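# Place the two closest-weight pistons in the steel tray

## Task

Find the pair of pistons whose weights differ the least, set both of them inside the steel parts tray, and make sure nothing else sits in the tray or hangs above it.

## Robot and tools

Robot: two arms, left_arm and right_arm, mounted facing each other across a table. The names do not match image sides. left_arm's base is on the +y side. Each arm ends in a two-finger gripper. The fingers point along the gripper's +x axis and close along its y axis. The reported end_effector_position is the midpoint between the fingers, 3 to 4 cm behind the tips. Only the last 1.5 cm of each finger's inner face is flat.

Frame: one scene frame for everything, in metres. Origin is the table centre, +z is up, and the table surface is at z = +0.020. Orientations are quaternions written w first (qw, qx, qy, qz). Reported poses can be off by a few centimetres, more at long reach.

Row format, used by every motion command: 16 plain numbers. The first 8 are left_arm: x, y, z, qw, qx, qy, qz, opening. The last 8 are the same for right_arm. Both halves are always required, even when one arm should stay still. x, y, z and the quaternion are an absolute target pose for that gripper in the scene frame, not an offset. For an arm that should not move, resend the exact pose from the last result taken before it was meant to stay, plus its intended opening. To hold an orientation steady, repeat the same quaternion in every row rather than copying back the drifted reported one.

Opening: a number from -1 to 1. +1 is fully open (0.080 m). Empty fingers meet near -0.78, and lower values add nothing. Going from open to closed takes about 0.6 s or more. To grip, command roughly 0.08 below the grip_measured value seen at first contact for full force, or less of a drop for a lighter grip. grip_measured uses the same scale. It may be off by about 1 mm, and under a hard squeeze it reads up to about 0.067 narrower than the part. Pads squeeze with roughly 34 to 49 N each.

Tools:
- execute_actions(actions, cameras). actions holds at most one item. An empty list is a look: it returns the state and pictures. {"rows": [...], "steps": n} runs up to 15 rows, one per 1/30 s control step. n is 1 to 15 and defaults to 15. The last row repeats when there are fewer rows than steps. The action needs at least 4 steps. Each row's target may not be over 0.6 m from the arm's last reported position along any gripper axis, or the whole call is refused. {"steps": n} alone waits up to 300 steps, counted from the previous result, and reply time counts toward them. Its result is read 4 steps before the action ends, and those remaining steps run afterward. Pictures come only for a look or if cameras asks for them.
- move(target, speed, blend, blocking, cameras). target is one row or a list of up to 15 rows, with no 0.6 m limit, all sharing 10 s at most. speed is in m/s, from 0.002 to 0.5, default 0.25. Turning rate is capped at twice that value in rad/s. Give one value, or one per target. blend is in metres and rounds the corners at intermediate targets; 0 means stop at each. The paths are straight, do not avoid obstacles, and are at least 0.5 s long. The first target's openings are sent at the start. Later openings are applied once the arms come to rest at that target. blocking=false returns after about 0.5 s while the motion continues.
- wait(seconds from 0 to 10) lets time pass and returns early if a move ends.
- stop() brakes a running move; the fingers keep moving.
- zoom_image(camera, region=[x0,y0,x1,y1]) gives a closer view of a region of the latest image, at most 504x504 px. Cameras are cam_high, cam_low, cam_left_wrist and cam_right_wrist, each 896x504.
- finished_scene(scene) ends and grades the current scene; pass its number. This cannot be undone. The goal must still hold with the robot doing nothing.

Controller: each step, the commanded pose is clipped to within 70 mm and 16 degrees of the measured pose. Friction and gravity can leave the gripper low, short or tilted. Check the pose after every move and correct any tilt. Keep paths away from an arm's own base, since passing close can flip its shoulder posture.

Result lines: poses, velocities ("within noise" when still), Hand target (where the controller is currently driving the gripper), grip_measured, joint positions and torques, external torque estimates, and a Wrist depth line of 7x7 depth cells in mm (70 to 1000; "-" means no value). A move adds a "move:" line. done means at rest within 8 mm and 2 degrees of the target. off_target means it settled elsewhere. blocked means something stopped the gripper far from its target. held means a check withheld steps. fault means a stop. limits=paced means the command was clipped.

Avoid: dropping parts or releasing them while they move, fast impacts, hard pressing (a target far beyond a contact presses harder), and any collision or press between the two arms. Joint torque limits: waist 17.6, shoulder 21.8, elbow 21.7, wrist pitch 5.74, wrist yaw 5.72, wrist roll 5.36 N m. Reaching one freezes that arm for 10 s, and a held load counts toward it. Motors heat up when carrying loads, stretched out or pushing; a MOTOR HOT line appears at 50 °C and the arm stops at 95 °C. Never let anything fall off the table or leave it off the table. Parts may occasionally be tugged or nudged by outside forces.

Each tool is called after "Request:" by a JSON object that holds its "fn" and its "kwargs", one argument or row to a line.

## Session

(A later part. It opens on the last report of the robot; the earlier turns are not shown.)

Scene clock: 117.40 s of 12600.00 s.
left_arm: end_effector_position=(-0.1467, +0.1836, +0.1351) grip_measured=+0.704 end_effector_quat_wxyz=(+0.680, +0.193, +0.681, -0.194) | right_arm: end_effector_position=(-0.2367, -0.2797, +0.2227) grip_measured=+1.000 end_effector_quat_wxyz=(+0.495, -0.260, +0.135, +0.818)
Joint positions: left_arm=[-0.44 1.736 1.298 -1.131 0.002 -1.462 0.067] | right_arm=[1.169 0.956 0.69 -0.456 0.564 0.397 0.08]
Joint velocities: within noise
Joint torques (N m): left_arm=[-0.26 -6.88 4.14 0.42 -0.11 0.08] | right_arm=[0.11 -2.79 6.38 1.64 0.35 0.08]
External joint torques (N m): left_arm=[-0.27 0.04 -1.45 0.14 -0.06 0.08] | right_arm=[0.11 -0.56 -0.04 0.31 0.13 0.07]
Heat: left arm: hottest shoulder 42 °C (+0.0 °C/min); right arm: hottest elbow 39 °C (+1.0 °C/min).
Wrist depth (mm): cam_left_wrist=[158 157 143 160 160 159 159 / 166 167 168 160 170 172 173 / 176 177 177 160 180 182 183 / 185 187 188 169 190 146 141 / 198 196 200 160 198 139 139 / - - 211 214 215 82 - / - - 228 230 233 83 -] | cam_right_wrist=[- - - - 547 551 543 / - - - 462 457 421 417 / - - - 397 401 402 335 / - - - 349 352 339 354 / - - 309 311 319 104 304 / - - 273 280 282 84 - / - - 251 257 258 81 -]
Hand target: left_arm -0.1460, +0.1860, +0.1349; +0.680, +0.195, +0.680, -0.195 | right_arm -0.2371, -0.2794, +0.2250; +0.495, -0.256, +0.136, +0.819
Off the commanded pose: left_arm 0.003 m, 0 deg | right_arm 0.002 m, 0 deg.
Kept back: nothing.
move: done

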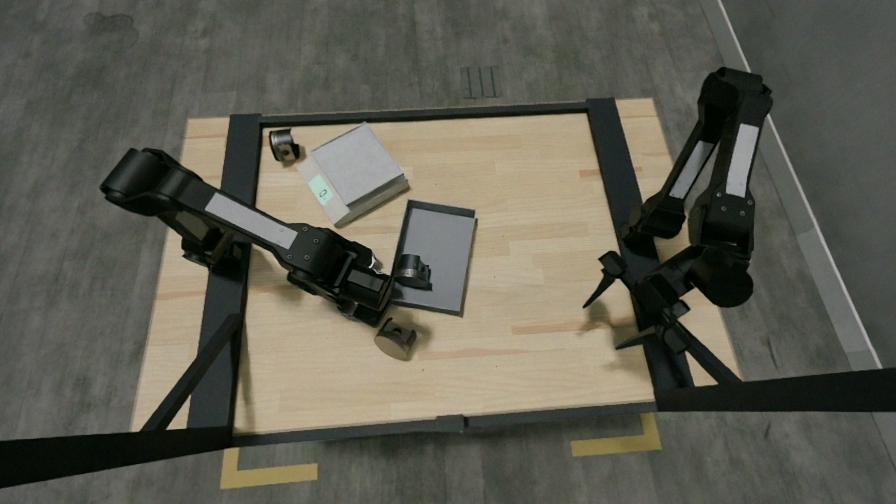

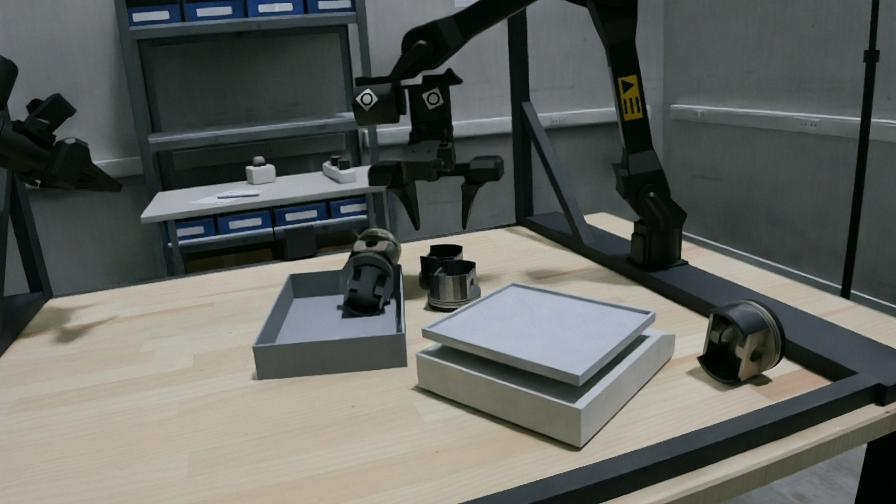

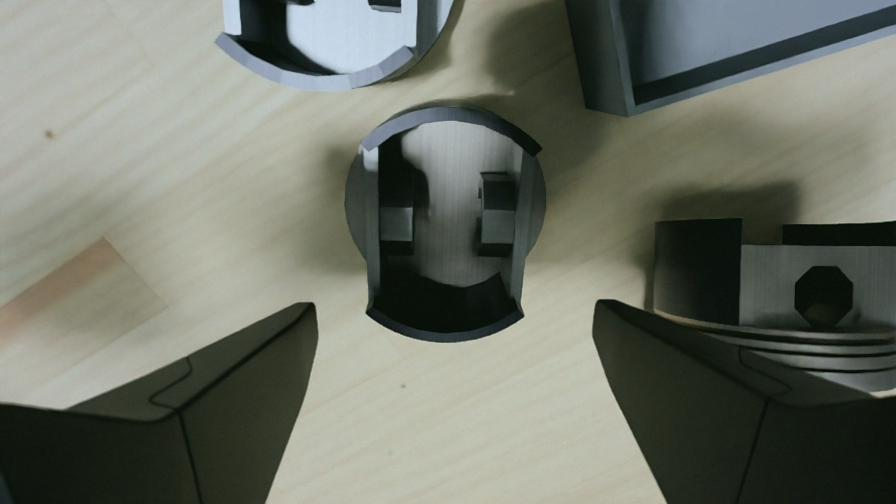

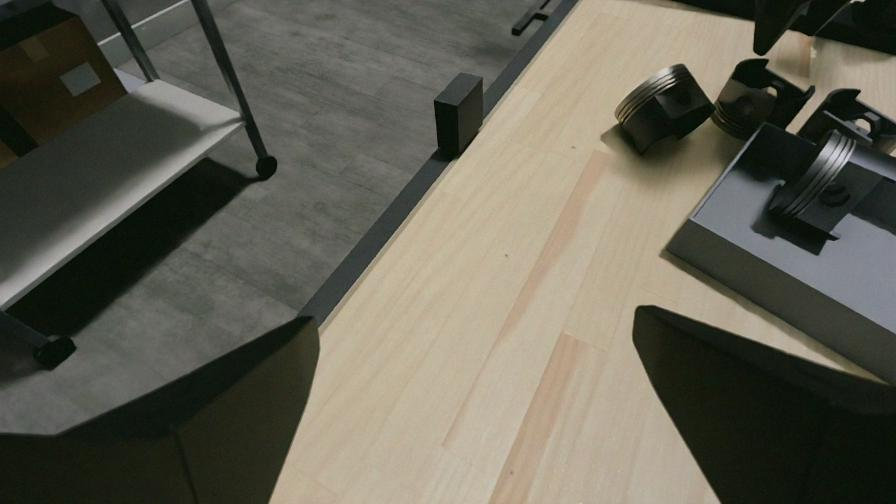

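Request:
{"fn": "move", "kwargs": {
  "target": [
    [-0.1425, 0.184, 0.0775, 0.6797,0.1949,0.6797,-0.1949, 0.7, -0.2371,-0.2794,0.2251,0.495,-0.256,0.136,0.819, 1],
    [-0.1425, 0.184, 0.0775, 0.6797,0.1949,0.6797,-0.1949, 0, -0.2371,-0.2794,0.2251,0.495,-0.256,0.136,0.819, 1]
  ],
  "speed": [0.1,0.1],
  "cameras": ["cam_left_wrist"]
}}

Scene clock: 119.07 s of 12600.00 s.
left_arm: end_effector_position=(-0.1452, +0.1817, +0.0823) grip_measured=+0.302 end_effector_quat_wxyz=(+0.678, +0.189, +0.681, -0.201) | right_arm: end_effector_position=(-0.2367, -0.2797, +0.2227) grip_measured=+1.000 end_effector_quat_wxyz=(+0.495, -0.260, +0.135, +0.818)
Joint positions: left_arm=[-0.433 1.787 1.14 -0.906 0.002 -1.451 0.049] | right_arm=[1.169 0.956 0.69 -0.456 0.564 0.397 0.08]
Joint velocities: within noise
Joint torques (N m): left_arm=[0.28 -4.94 3.97 0.44 -0.11 0.14] | right_arm=[-0.22 -2.71 6.45 1.66 0.31 0.08]
External joint torques (N m): left_arm=[0.28 2.1 -1.32 0.14 -0.06 0.14] | right_arm=[-0.22 -0.49 0.03 0.33 0.09 0.08]
Heat: left arm: hottest shoulder 42 °C (+0.0 °C/min); right arm: hottest elbow 39 °C (+1.0 °C/min).
Wrist depth (mm): cam_left_wrist=[- 87 96 113 114 113 114 / 117 118 120 118 120 101 110 / 122 123 122 109 125 129 131 / 127 130 112 114 113 136 139 / 138 137 96 121 97 141 101 / 143 - 97 120 102 - 98 / - - 161 106 102 - -] | cam_right_wrist=[- - - - 554 521 355 / - - - 460 460 413 419 / - - - 399 401 404 322 / - - - 351 352 339 348 / - - 309 313 320 104 306 / - - 275 282 283 84 - / - - 252 257 259 81 -]
Hand target: left_arm -0.1425, +0.1841, +0.0776; +0.680, +0.195, +0.680, -0.195 | right_arm -0.2371, -0.2794, +0.2250; +0.495, -0.256, +0.136, +0.819
Off the commanded pose: left_arm 0.006 m, 1 deg | right_arm 0.002 m, 0 deg.
Kept back: nothing.
move: done
Images, in order (width x height): cam_left_wrist 896x504.

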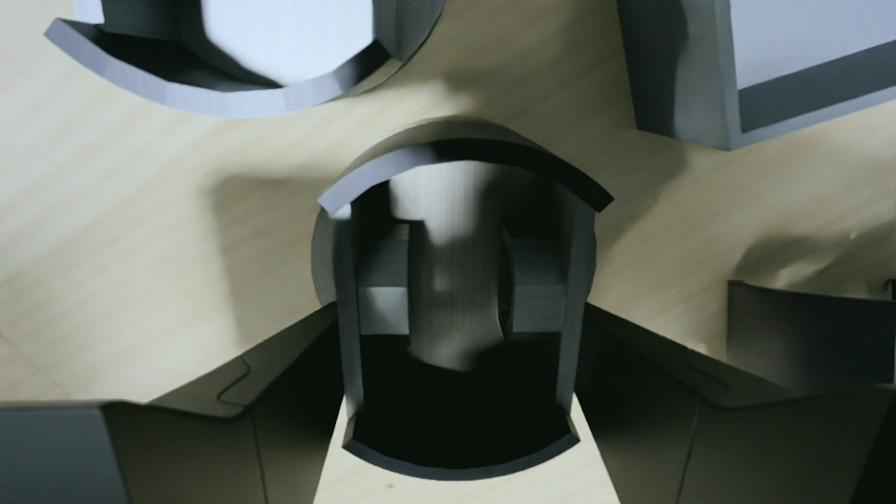

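Request:
{"fn": "move", "kwargs": {
  "target": [
    [-0.1425, 0.184, 0.18, 0.6797,0.1949,0.6797,-0.1949, 0, -0.2371,-0.2794,0.2251,0.495,-0.256,0.136,0.819, 1],
    [-0.012, 0.007, 0.165, 0.7022,0.0831,0.7022,-0.0831, 0, -0.2371,-0.2794,0.2251,0.495,-0.256,0.136,0.819, 1]
  ],
  "speed": [0.15,0.25],
  "blend": [0.02,0]
}}

Scene clock: 121.47 s of 12600.00 s.
left_arm: end_effector_position=(-0.0107, +0.0092, +0.1658) grip_measured=+0.302 end_effector_quat_wxyz=(+0.702, +0.079, +0.702, -0.085) | right_arm: end_effector_position=(-0.2367, -0.2797, +0.2227) grip_measured=+1.000 end_effector_quat_wxyz=(+0.495, -0.260, +0.135, +0.818)
Joint positions: left_arm=[0.01 2.357 2.335 -1.541 0.001 -1.335 0.049] | right_arm=[1.169 0.956 0.69 -0.456 0.564 0.397 0.08]
Joint velocities: within noise
Joint torques (N m): left_arm=[-0.35 -8.86 6.81 0.23 -0.08 0.05] | right_arm=[0.16 -2.76 6.49 1.68 0.29 0.13]
External joint torques (N m): left_arm=[-0.41 2.17 1.25 -0.1 -0.03 0.05] | right_arm=[0.16 -0.52 0.11 0.36 0.07 0.13]
Heat: left arm: hottest shoulder 42 °C (+0.0 °C/min); right arm: hottest elbow 39 °C (+1.0 °C/min).
Wrist depth (mm): cam_left_wrist=[181 179 181 182 183 182 187 / 190 189 190 189 193 193 198 / 201 202 182 109 199 205 209 / 212 213 94 114 99 218 222 / 213 210 95 121 97 232 235 / - - 97 120 102 - 249 / - - 181 105 102 - -] | cam_right_wrist=[- - - - 547 557 545 / - - - 460 462 443 455 / - - - 394 402 398 319 / - - - 350 352 340 344 / - - 308 311 319 104 304 / - - 274 281 283 84 - / - - 253 257 258 81 -]
Hand target: left_arm -0.0120, +0.0073, +0.1649; +0.703, +0.079, +0.702, -0.087 | right_arm -0.2371, -0.2794, +0.2250; +0.495, -0.256, +0.136, +0.819
Off the commanded pose: left_arm 0.003 m, 1 deg | right_arm 0.002 m, 0 deg.
joint sent to its limit (left arm) — joint 3 (elbow), upper limit, where the elbow is as straight as it goes.
Kept back: nothing.
move: done

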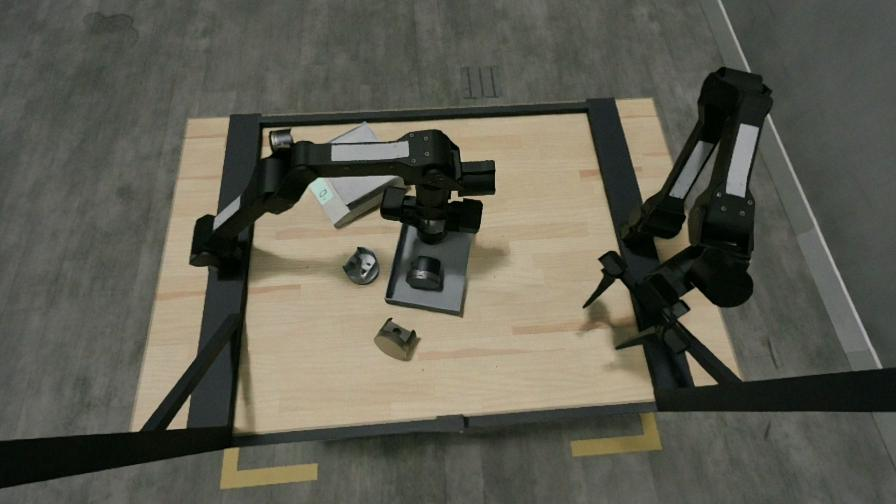

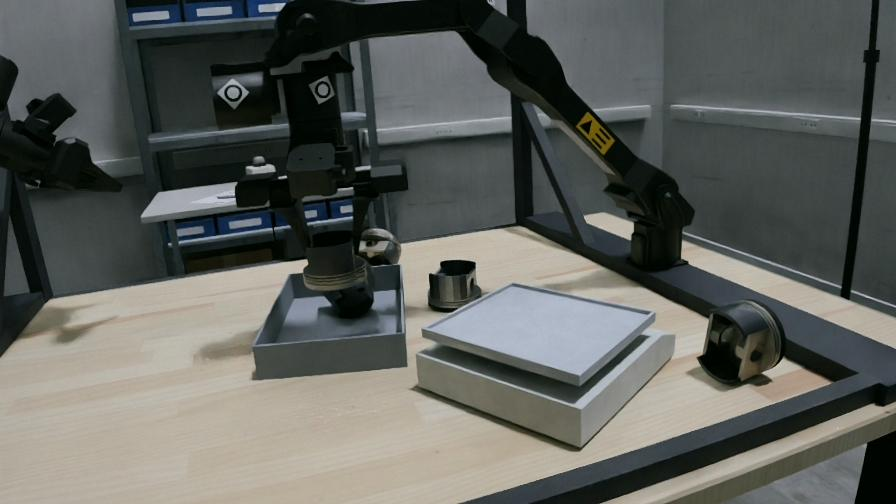

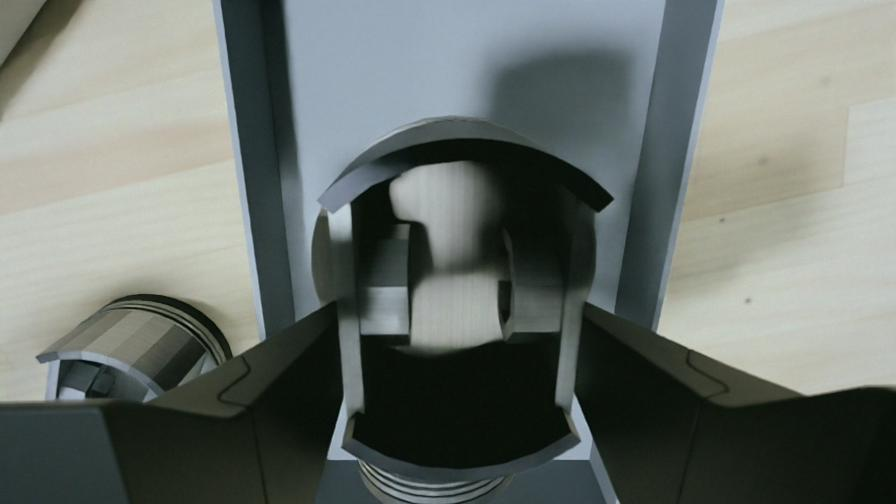

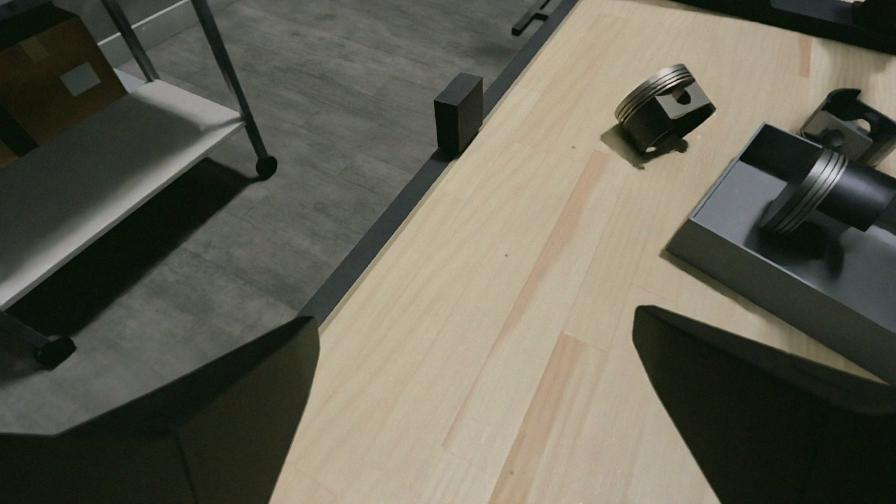

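Request:
{"fn": "zoom_image", "kwargs": {
  "camera": "cam_high",
  "region": [370, 190, 490, 330]
}}

Request:
{"fn": "zoom_image", "kwargs": {
  "camera": "cam_low",
  "region": [240, 220, 440, 390]
}}

Scaled by 3.600.

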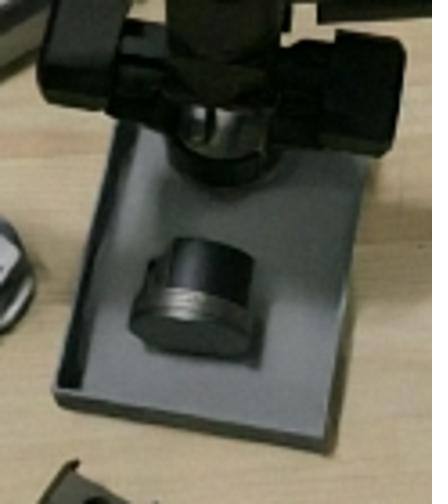

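Scaled by 2.520.

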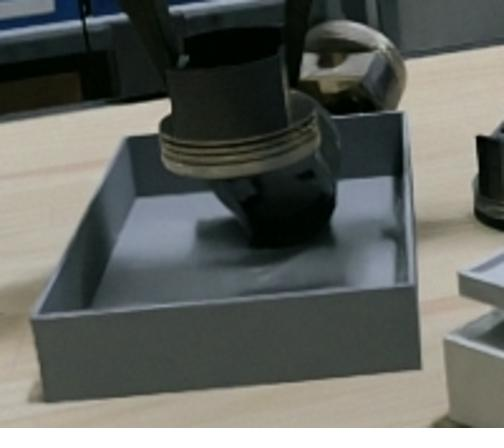

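Request:
{"fn": "move", "kwargs": {
  "target": [
    [0.0, 0.004, 0.13, 0.7022,0.0831,0.7022,-0.0831, 0, -0.2371,-0.2794,0.2251,0.495,-0.256,0.136,0.819, 1],
    [0.0, 0.004, 0.095, 0.7022,0.0831,0.7022,-0.0831, 0, -0.2371,-0.2794,0.2251,0.495,-0.256,0.136,0.819, 1]
  ],
  "speed": [0.1,0.08],
  "cameras": ["cam_low","cam_left_wrist"]
}}

Scene clock: 124.53 s of 12600.00 s.
left_arm: end_effector_position=(-0.0007, +0.0026, +0.0990) grip_measured=+0.302 end_effector_quat_wxyz=(+0.703, +0.079, +0.702, -0.086) | right_arm: end_effector_position=(-0.2367, -0.2797, +0.2227) grip_measured=+1.000 end_effector_quat_wxyz=(+0.495, -0.260, +0.135, +0.818)
Joint positions: left_arm=[0.031 2.36 2.076 -1.276 0.001 -1.312 0.049] | right_arm=[1.169 0.956 0.69 -0.456 0.564 0.397 0.08]
Joint velocities: within noise
Joint torques (N m): left_arm=[0.03 -9.45 4.66 0.42 -0.08 0.15] | right_arm=[0.02 -2.73 6.46 1.68 0.3 0.07]
External joint torques (N m): left_arm=[0.02 1.81 -1.08 0.09 -0.02 0.15] | right_arm=[0.01 -0.51 0.04 0.35 0.08 0.07]
Heat: left arm: hottest shoulder 43 °C (+1.0 °C/min); right arm: hottest elbow 39 °C (+1.0 °C/min).
Wrist depth (mm): cam_left_wrist=[- 117 120 120 120 122 105 / - 125 127 126 129 129 105 / - 123 130 109 132 134 110 / 102 133 97 114 113 138 146 / 150 123 94 121 97 147 157 / - - 97 120 102 - 164 / - - 143 105 174 - -] | cam_right_wrist=[- - - - 550 556 543 / - - - 461 463 442 458 / - - - 394 401 403 318 / - - - 349 352 339 343 / - - 308 314 320 104 306 / - - 274 282 282 84 - / - - 251 256 258 81 -]
Hand target: left_arm +0.0000, +0.0041, +0.0951; +0.702, +0.083, +0.702, -0.083 | right_arm -0.2371, -0.2794, +0.2250; +0.495, -0.256, +0.136, +0.819
Off the commanded pose: left_arm 0.004 m, 1 deg | right_arm 0.002 m, 0 deg.
Kept back: nothing.
move: done
Images, in order (width x height): cam_low 896x504, cam_left_wrist 896x504.

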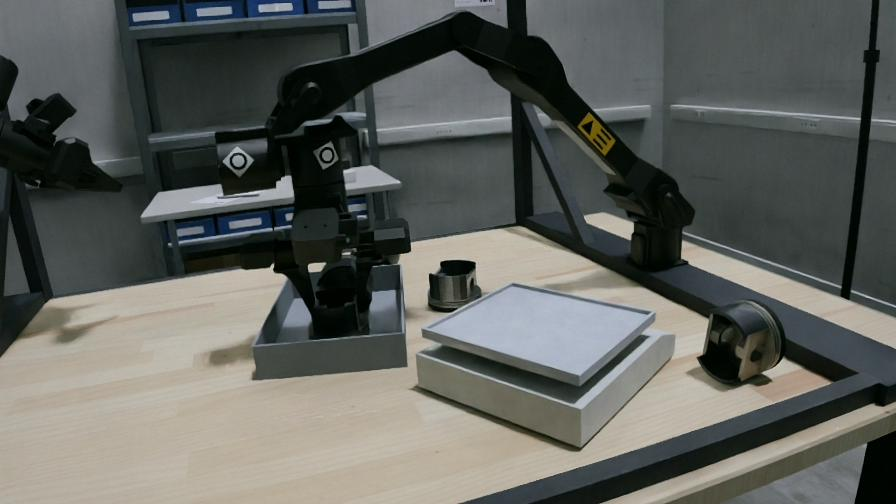

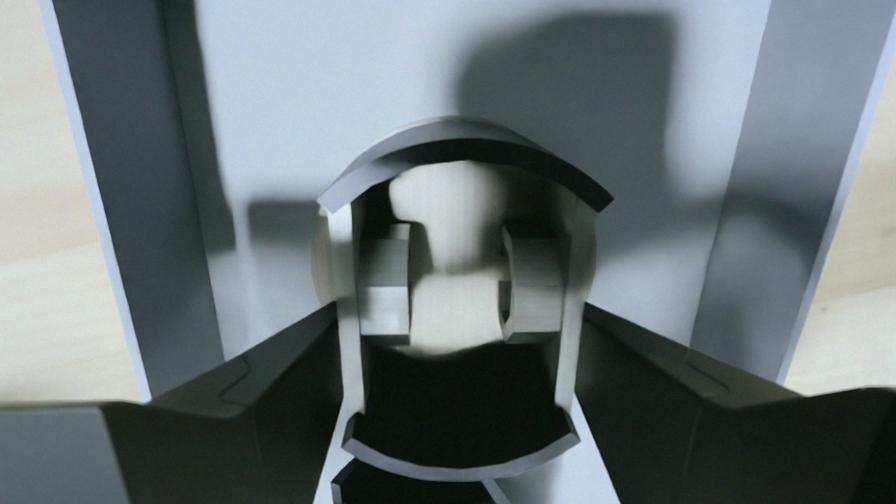

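Request:
{"fn": "move", "kwargs": {
  "target": [
    [0.009, 0.003, 0.094, 0.7022,0.0831,0.7022,-0.0831, 0, -0.2371,-0.2794,0.2251,0.495,-0.256,0.136,0.819, 1],
    [0.009, 0.003, 0.086, 0.7022,0.0831,0.7022,-0.0831, 0, -0.2371,-0.2794,0.2251,0.495,-0.256,0.136,0.819, 1]
  ],
  "speed": [0.08,0.04],
  "cameras": ["cam_low"]
}}

Request:
{"fn": "zoom_image", "kwargs": {
  "camera": "cam_low",
  "region": [240, 220, 440, 390]
}}

Scene clock: 125.53 s of 12600.00 s.
left_arm: end_effector_position=(+0.0087, +0.0012, +0.0915) grip_measured=+0.302 end_effector_quat_wxyz=(+0.703, +0.077, +0.702, -0.087) | right_arm: end_effector_position=(-0.2367, -0.2797, +0.2227) grip_measured=+1.000 end_effector_quat_wxyz=(+0.495, -0.260, +0.135, +0.818)
Joint positions: left_arm=[0.051 2.367 2.058 -1.247 0.001 -1.292 0.049] | right_arm=[1.169 0.956 0.69 -0.456 0.564 0.397 0.08]
Joint velocities: within noise
Joint torques (N m): left_arm=[0 -9.14 4.73 0.42 -0.09 0.14] | right_arm=[0.09 -2.75 6.65 1.64 0.32 0.09]
External joint torques (N m): left_arm=[-0.05 2.04 -0.96 0.09 -0.04 0.14] | right_arm=[0.09 -0.54 0.24 0.31 0.1 0.09]
Heat: left arm: hottest shoulder 43 °C (+1.0 °C/min); right arm: hottest elbow 39 °C (+1.0 °C/min).
Wrist depth (mm): cam_left_wrist=[- 111 113 114 114 115 101 / - 118 119 118 122 122 101 / - 122 123 109 111 128 101 / - 130 112 114 99 134 111 / - 131 95 121 97 139 146 / - - 97 120 102 - 156 / - - 149 105 164 - -] | cam_right_wrist=[- - - - 552 558 545 / - - - 460 461 441 459 / - - - 397 401 402 319 / - - - 351 350 337 346 / - - 309 310 319 104 305 / - - 274 281 283 84 - / - - 250 257 259 81 -]
Hand target: left_arm +0.0091, +0.0030, +0.0861; +0.702, +0.083, +0.702, -0.083 | right_arm -0.2371, -0.2794, +0.2250; +0.495, -0.256, +0.136, +0.819
Off the commanded pose: left_arm 0.006 m, 1 deg | right_arm 0.002 m, 0 deg.
Kept back: nothing.
move: done
Images, in order (width x height): cam_low 896x504.

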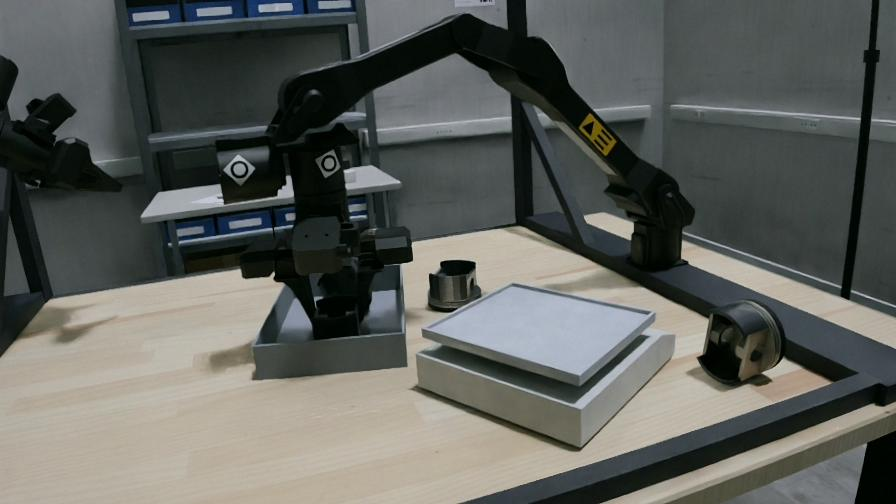

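Scaled by 2.520.

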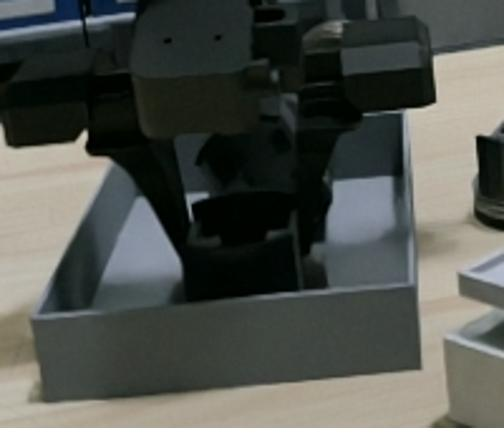

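Request:
{"fn": "move", "kwargs": {
  "target": [
    [0.009, 0.003, 0.0815, 0.7022,0.0831,0.7022,-0.0831, 0, -0.2371,-0.2794,0.2251,0.495,-0.256,0.136,0.819, 1]
  ],
  "speed": [0.04],
  "cameras": ["cam_left_wrist"]
}}

Scene clock: 126.47 s of 12600.00 s.
left_arm: end_effector_position=(+0.0087, +0.0013, +0.0892) grip_measured=+0.302 end_effector_quat_wxyz=(+0.703, +0.077, +0.702, -0.087) | right_arm: end_effector_position=(-0.2367, -0.2797, +0.2227) grip_measured=+1.000 end_effector_quat_wxyz=(+0.495, -0.260, +0.135, +0.818)
Joint positions: left_arm=[0.051 2.367 2.049 -1.238 0.001 -1.292 0.049] | right_arm=[1.169 0.956 0.69 -0.456 0.564 0.397 0.08]
Joint velocities: within noise
Joint torques (N m): left_arm=[0.02 -8.86 4.08 0.91 -0.09 0.14] | right_arm=[-0.01 -2.7 6.47 1.69 0.29 0.08]
External joint torques (N m): left_arm=[0.02 2.5 -1.7 0.58 -0.04 0.14] | right_arm=[-0.01 -0.46 0.05 0.36 0.07 0.08]
Heat: left arm: hottest shoulder 43 °C (+1.0 °C/min); right arm: hottest elbow 39 °C (+1.0 °C/min).
Wrist depth (mm): cam_left_wrist=[- 111 112 113 114 115 100 / - 117 119 118 121 122 100 / - 122 122 109 111 128 100 / - 129 112 114 99 134 110 / - 132 95 121 97 138 146 / - - 97 120 102 - 155 / - - 150 105 164 - -] | cam_right_wrist=[- - - - 546 560 541 / - - - 463 460 437 457 / - - - 397 403 401 317 / - - - 347 350 339 348 / - - 309 310 319 104 303 / - - 273 280 282 84 - / - - 252 257 257 81 -]
Hand target: left_arm +0.0091, +0.0030, +0.0817; +0.702, +0.083, +0.702, -0.083 | right_arm -0.2371, -0.2794, +0.2250; +0.495, -0.256, +0.136, +0.819
Off the commanded pose: left_arm 0.008 m, 1 deg | right_arm 0.002 m, 0 deg.
Kept back: nothing.
move: done
Images, in order (width x height): cam_left_wrist 896x504.

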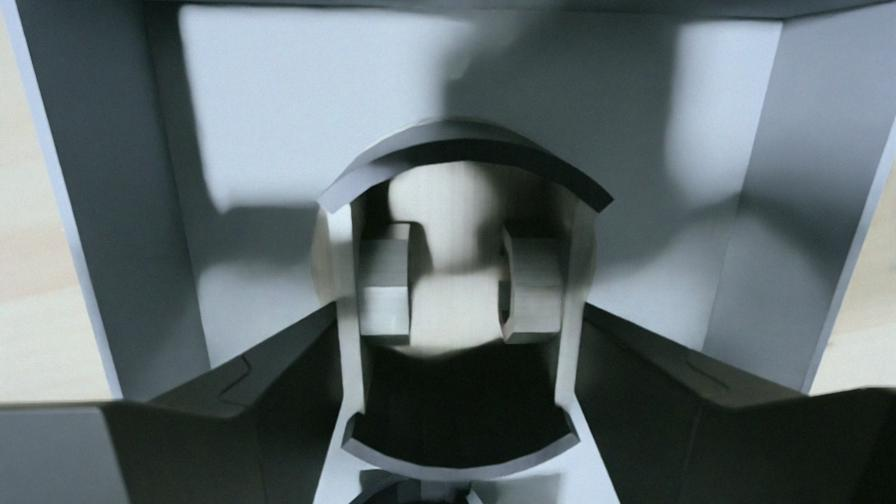

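Contact. Release and retract.

Request:
{"fn": "move", "kwargs": {
  "target": [
    [0.009, 0.003, 0.083, 0.7022,0.0831,0.7022,-0.0831, 0.65, -0.2371,-0.2794,0.2251,0.495,-0.256,0.136,0.819, 1],
    [0.009, 0.003, 0.17, 0.7022,0.0831,0.7022,-0.0831, 0.65, -0.2371,-0.2794,0.2251,0.495,-0.256,0.136,0.819, 1],
    [0.03, 0.16, 0.23, 0.65,0.278,0.65,-0.278, 1, -0.2371,-0.2794,0.2251,0.495,-0.256,0.136,0.819, 1]
  ],
  "speed": [0.05,0.13,0.3],
  "blend": [0,0.02,0]
}}

Request:
{"fn": "zoom_image", "kwargs": {
  "camera": "cam_high",
  "region": [240, 110, 500, 370]
}}

Scene clock: 130.00 s of 12600.00 s.
left_arm: end_effector_position=(+0.0290, +0.1573, +0.2306) grip_measured=+1.000 end_effector_quat_wxyz=(+0.651, +0.276, +0.650, -0.280) | right_arm: end_effector_position=(-0.2367, -0.2797, +0.2227) grip_measured=+1.000 end_effector_quat_wxyz=(+0.495, -0.260, +0.135, +0.818)
Joint positions: left_arm=[0.14 1.725 1.666 -1.507 0.001 -0.627 0.08] | right_arm=[1.169 0.956 0.69 -0.456 0.564 0.397 0.08]
Joint velocities: within noise
Joint torques (N m): left_arm=[0.29 -6.62 4.21 0.32 -0.07 0.15] | right_arm=[-0.01 -2.67 6.53 1.66 0.35 0.09]
External joint torques (N m): left_arm=[0.27 0.24 -1.45 -0.03 -0.03 0.15] | right_arm=[-0.03 -0.47 0.15 0.34 0.13 0.09]
Heat: left arm: hottest shoulder 44 °C (+1.0 °C/min); right arm: hottest elbow 40 °C (+2.0 °C/min).
Wrist depth (mm): cam_left_wrist=[187 188 192 249 248 234 251 / 196 197 204 261 263 265 261 / 237 234 243 275 277 250 213 / 284 287 291 290 284 292 277 / 301 298 305 310 286 269 321 / - - 329 334 335 88 - / - - 352 357 362 79 -] | cam_right_wrist=[- - - - 554 555 548 / - - - 459 461 437 461 / - - - 398 401 404 316 / - - - 351 349 339 345 / - - 309 311 320 103 305 / - - 274 281 285 84 - / - - 251 258 258 81 -]
Hand target: left_arm +0.0300, +0.1600, +0.2299; +0.650, +0.278, +0.650, -0.278 | right_arm -0.2371, -0.2794, +0.2250; +0.495, -0.256, +0.136, +0.819
Off the commanded pose: left_arm 0.003 m, 0 deg | right_arm 0.002 m, 0 deg.
Kept back: nothing.
move: done

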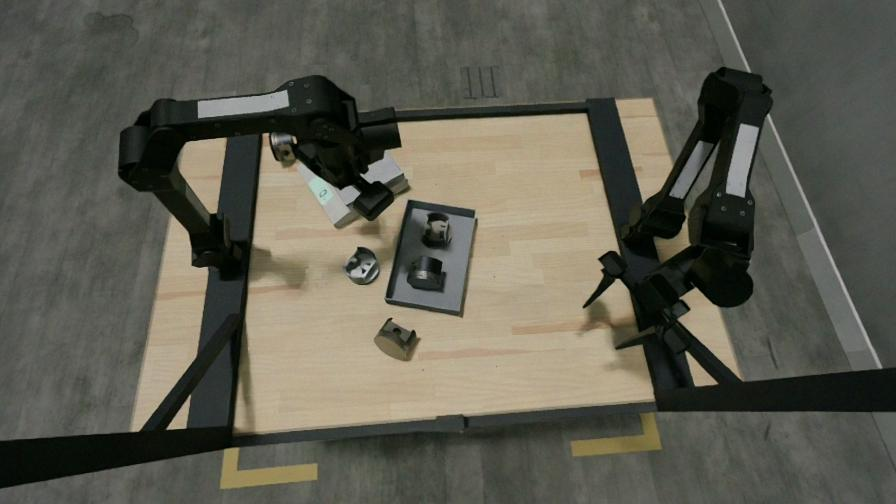

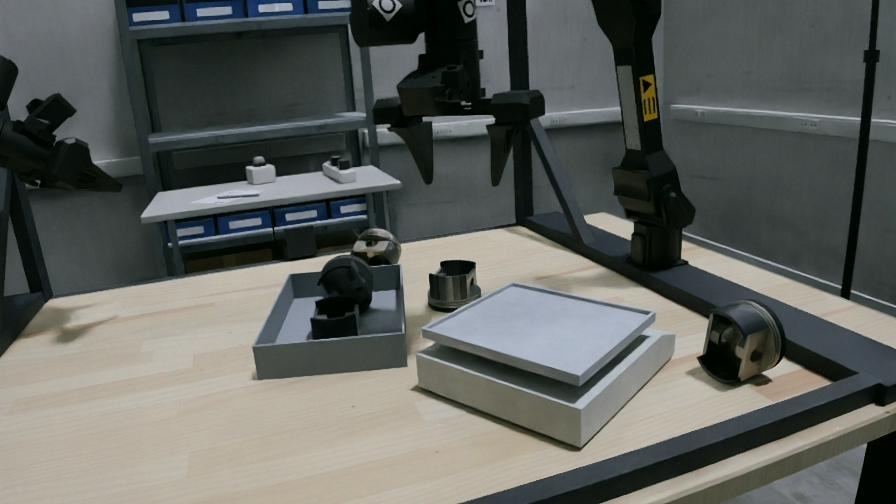

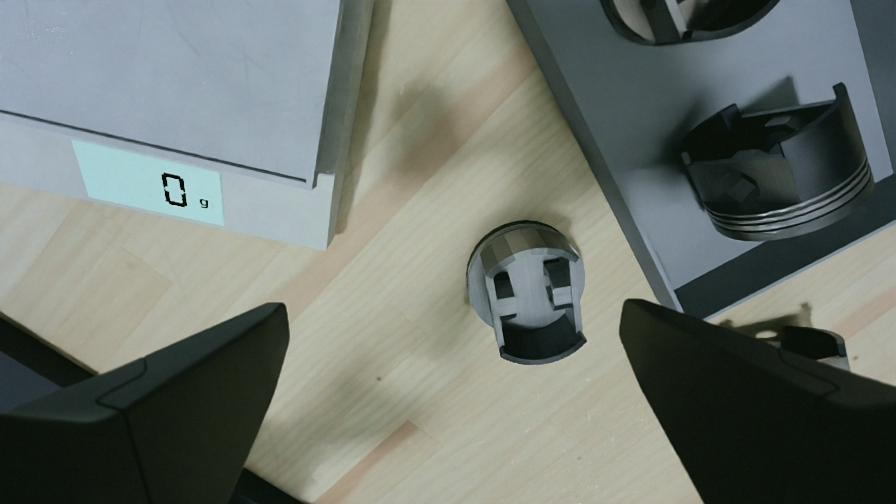

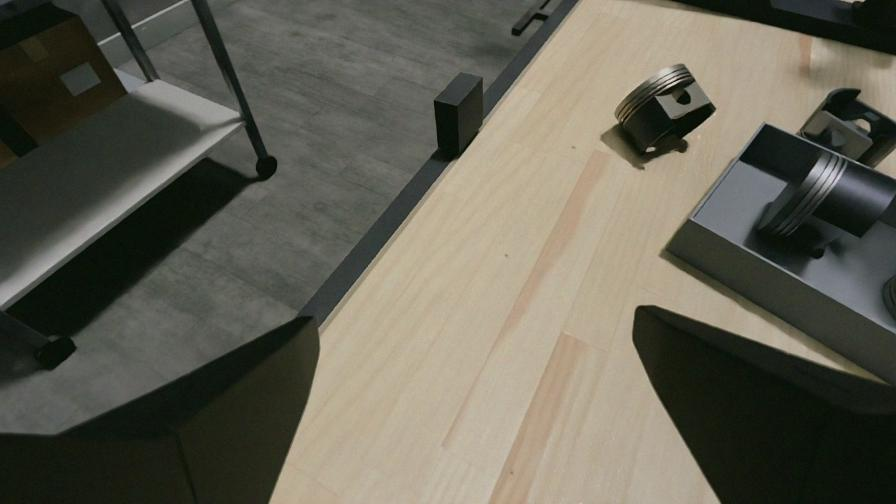

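Scaled by 1.938.

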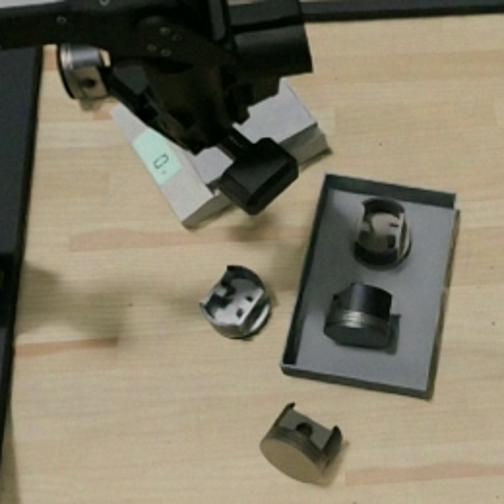

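Both are in the tray, and the other pistons stay outside it.

Request:
{"fn": "finished_scene", "kwargs": {
  "scene": 2
}}

The scene is finished: the task was done.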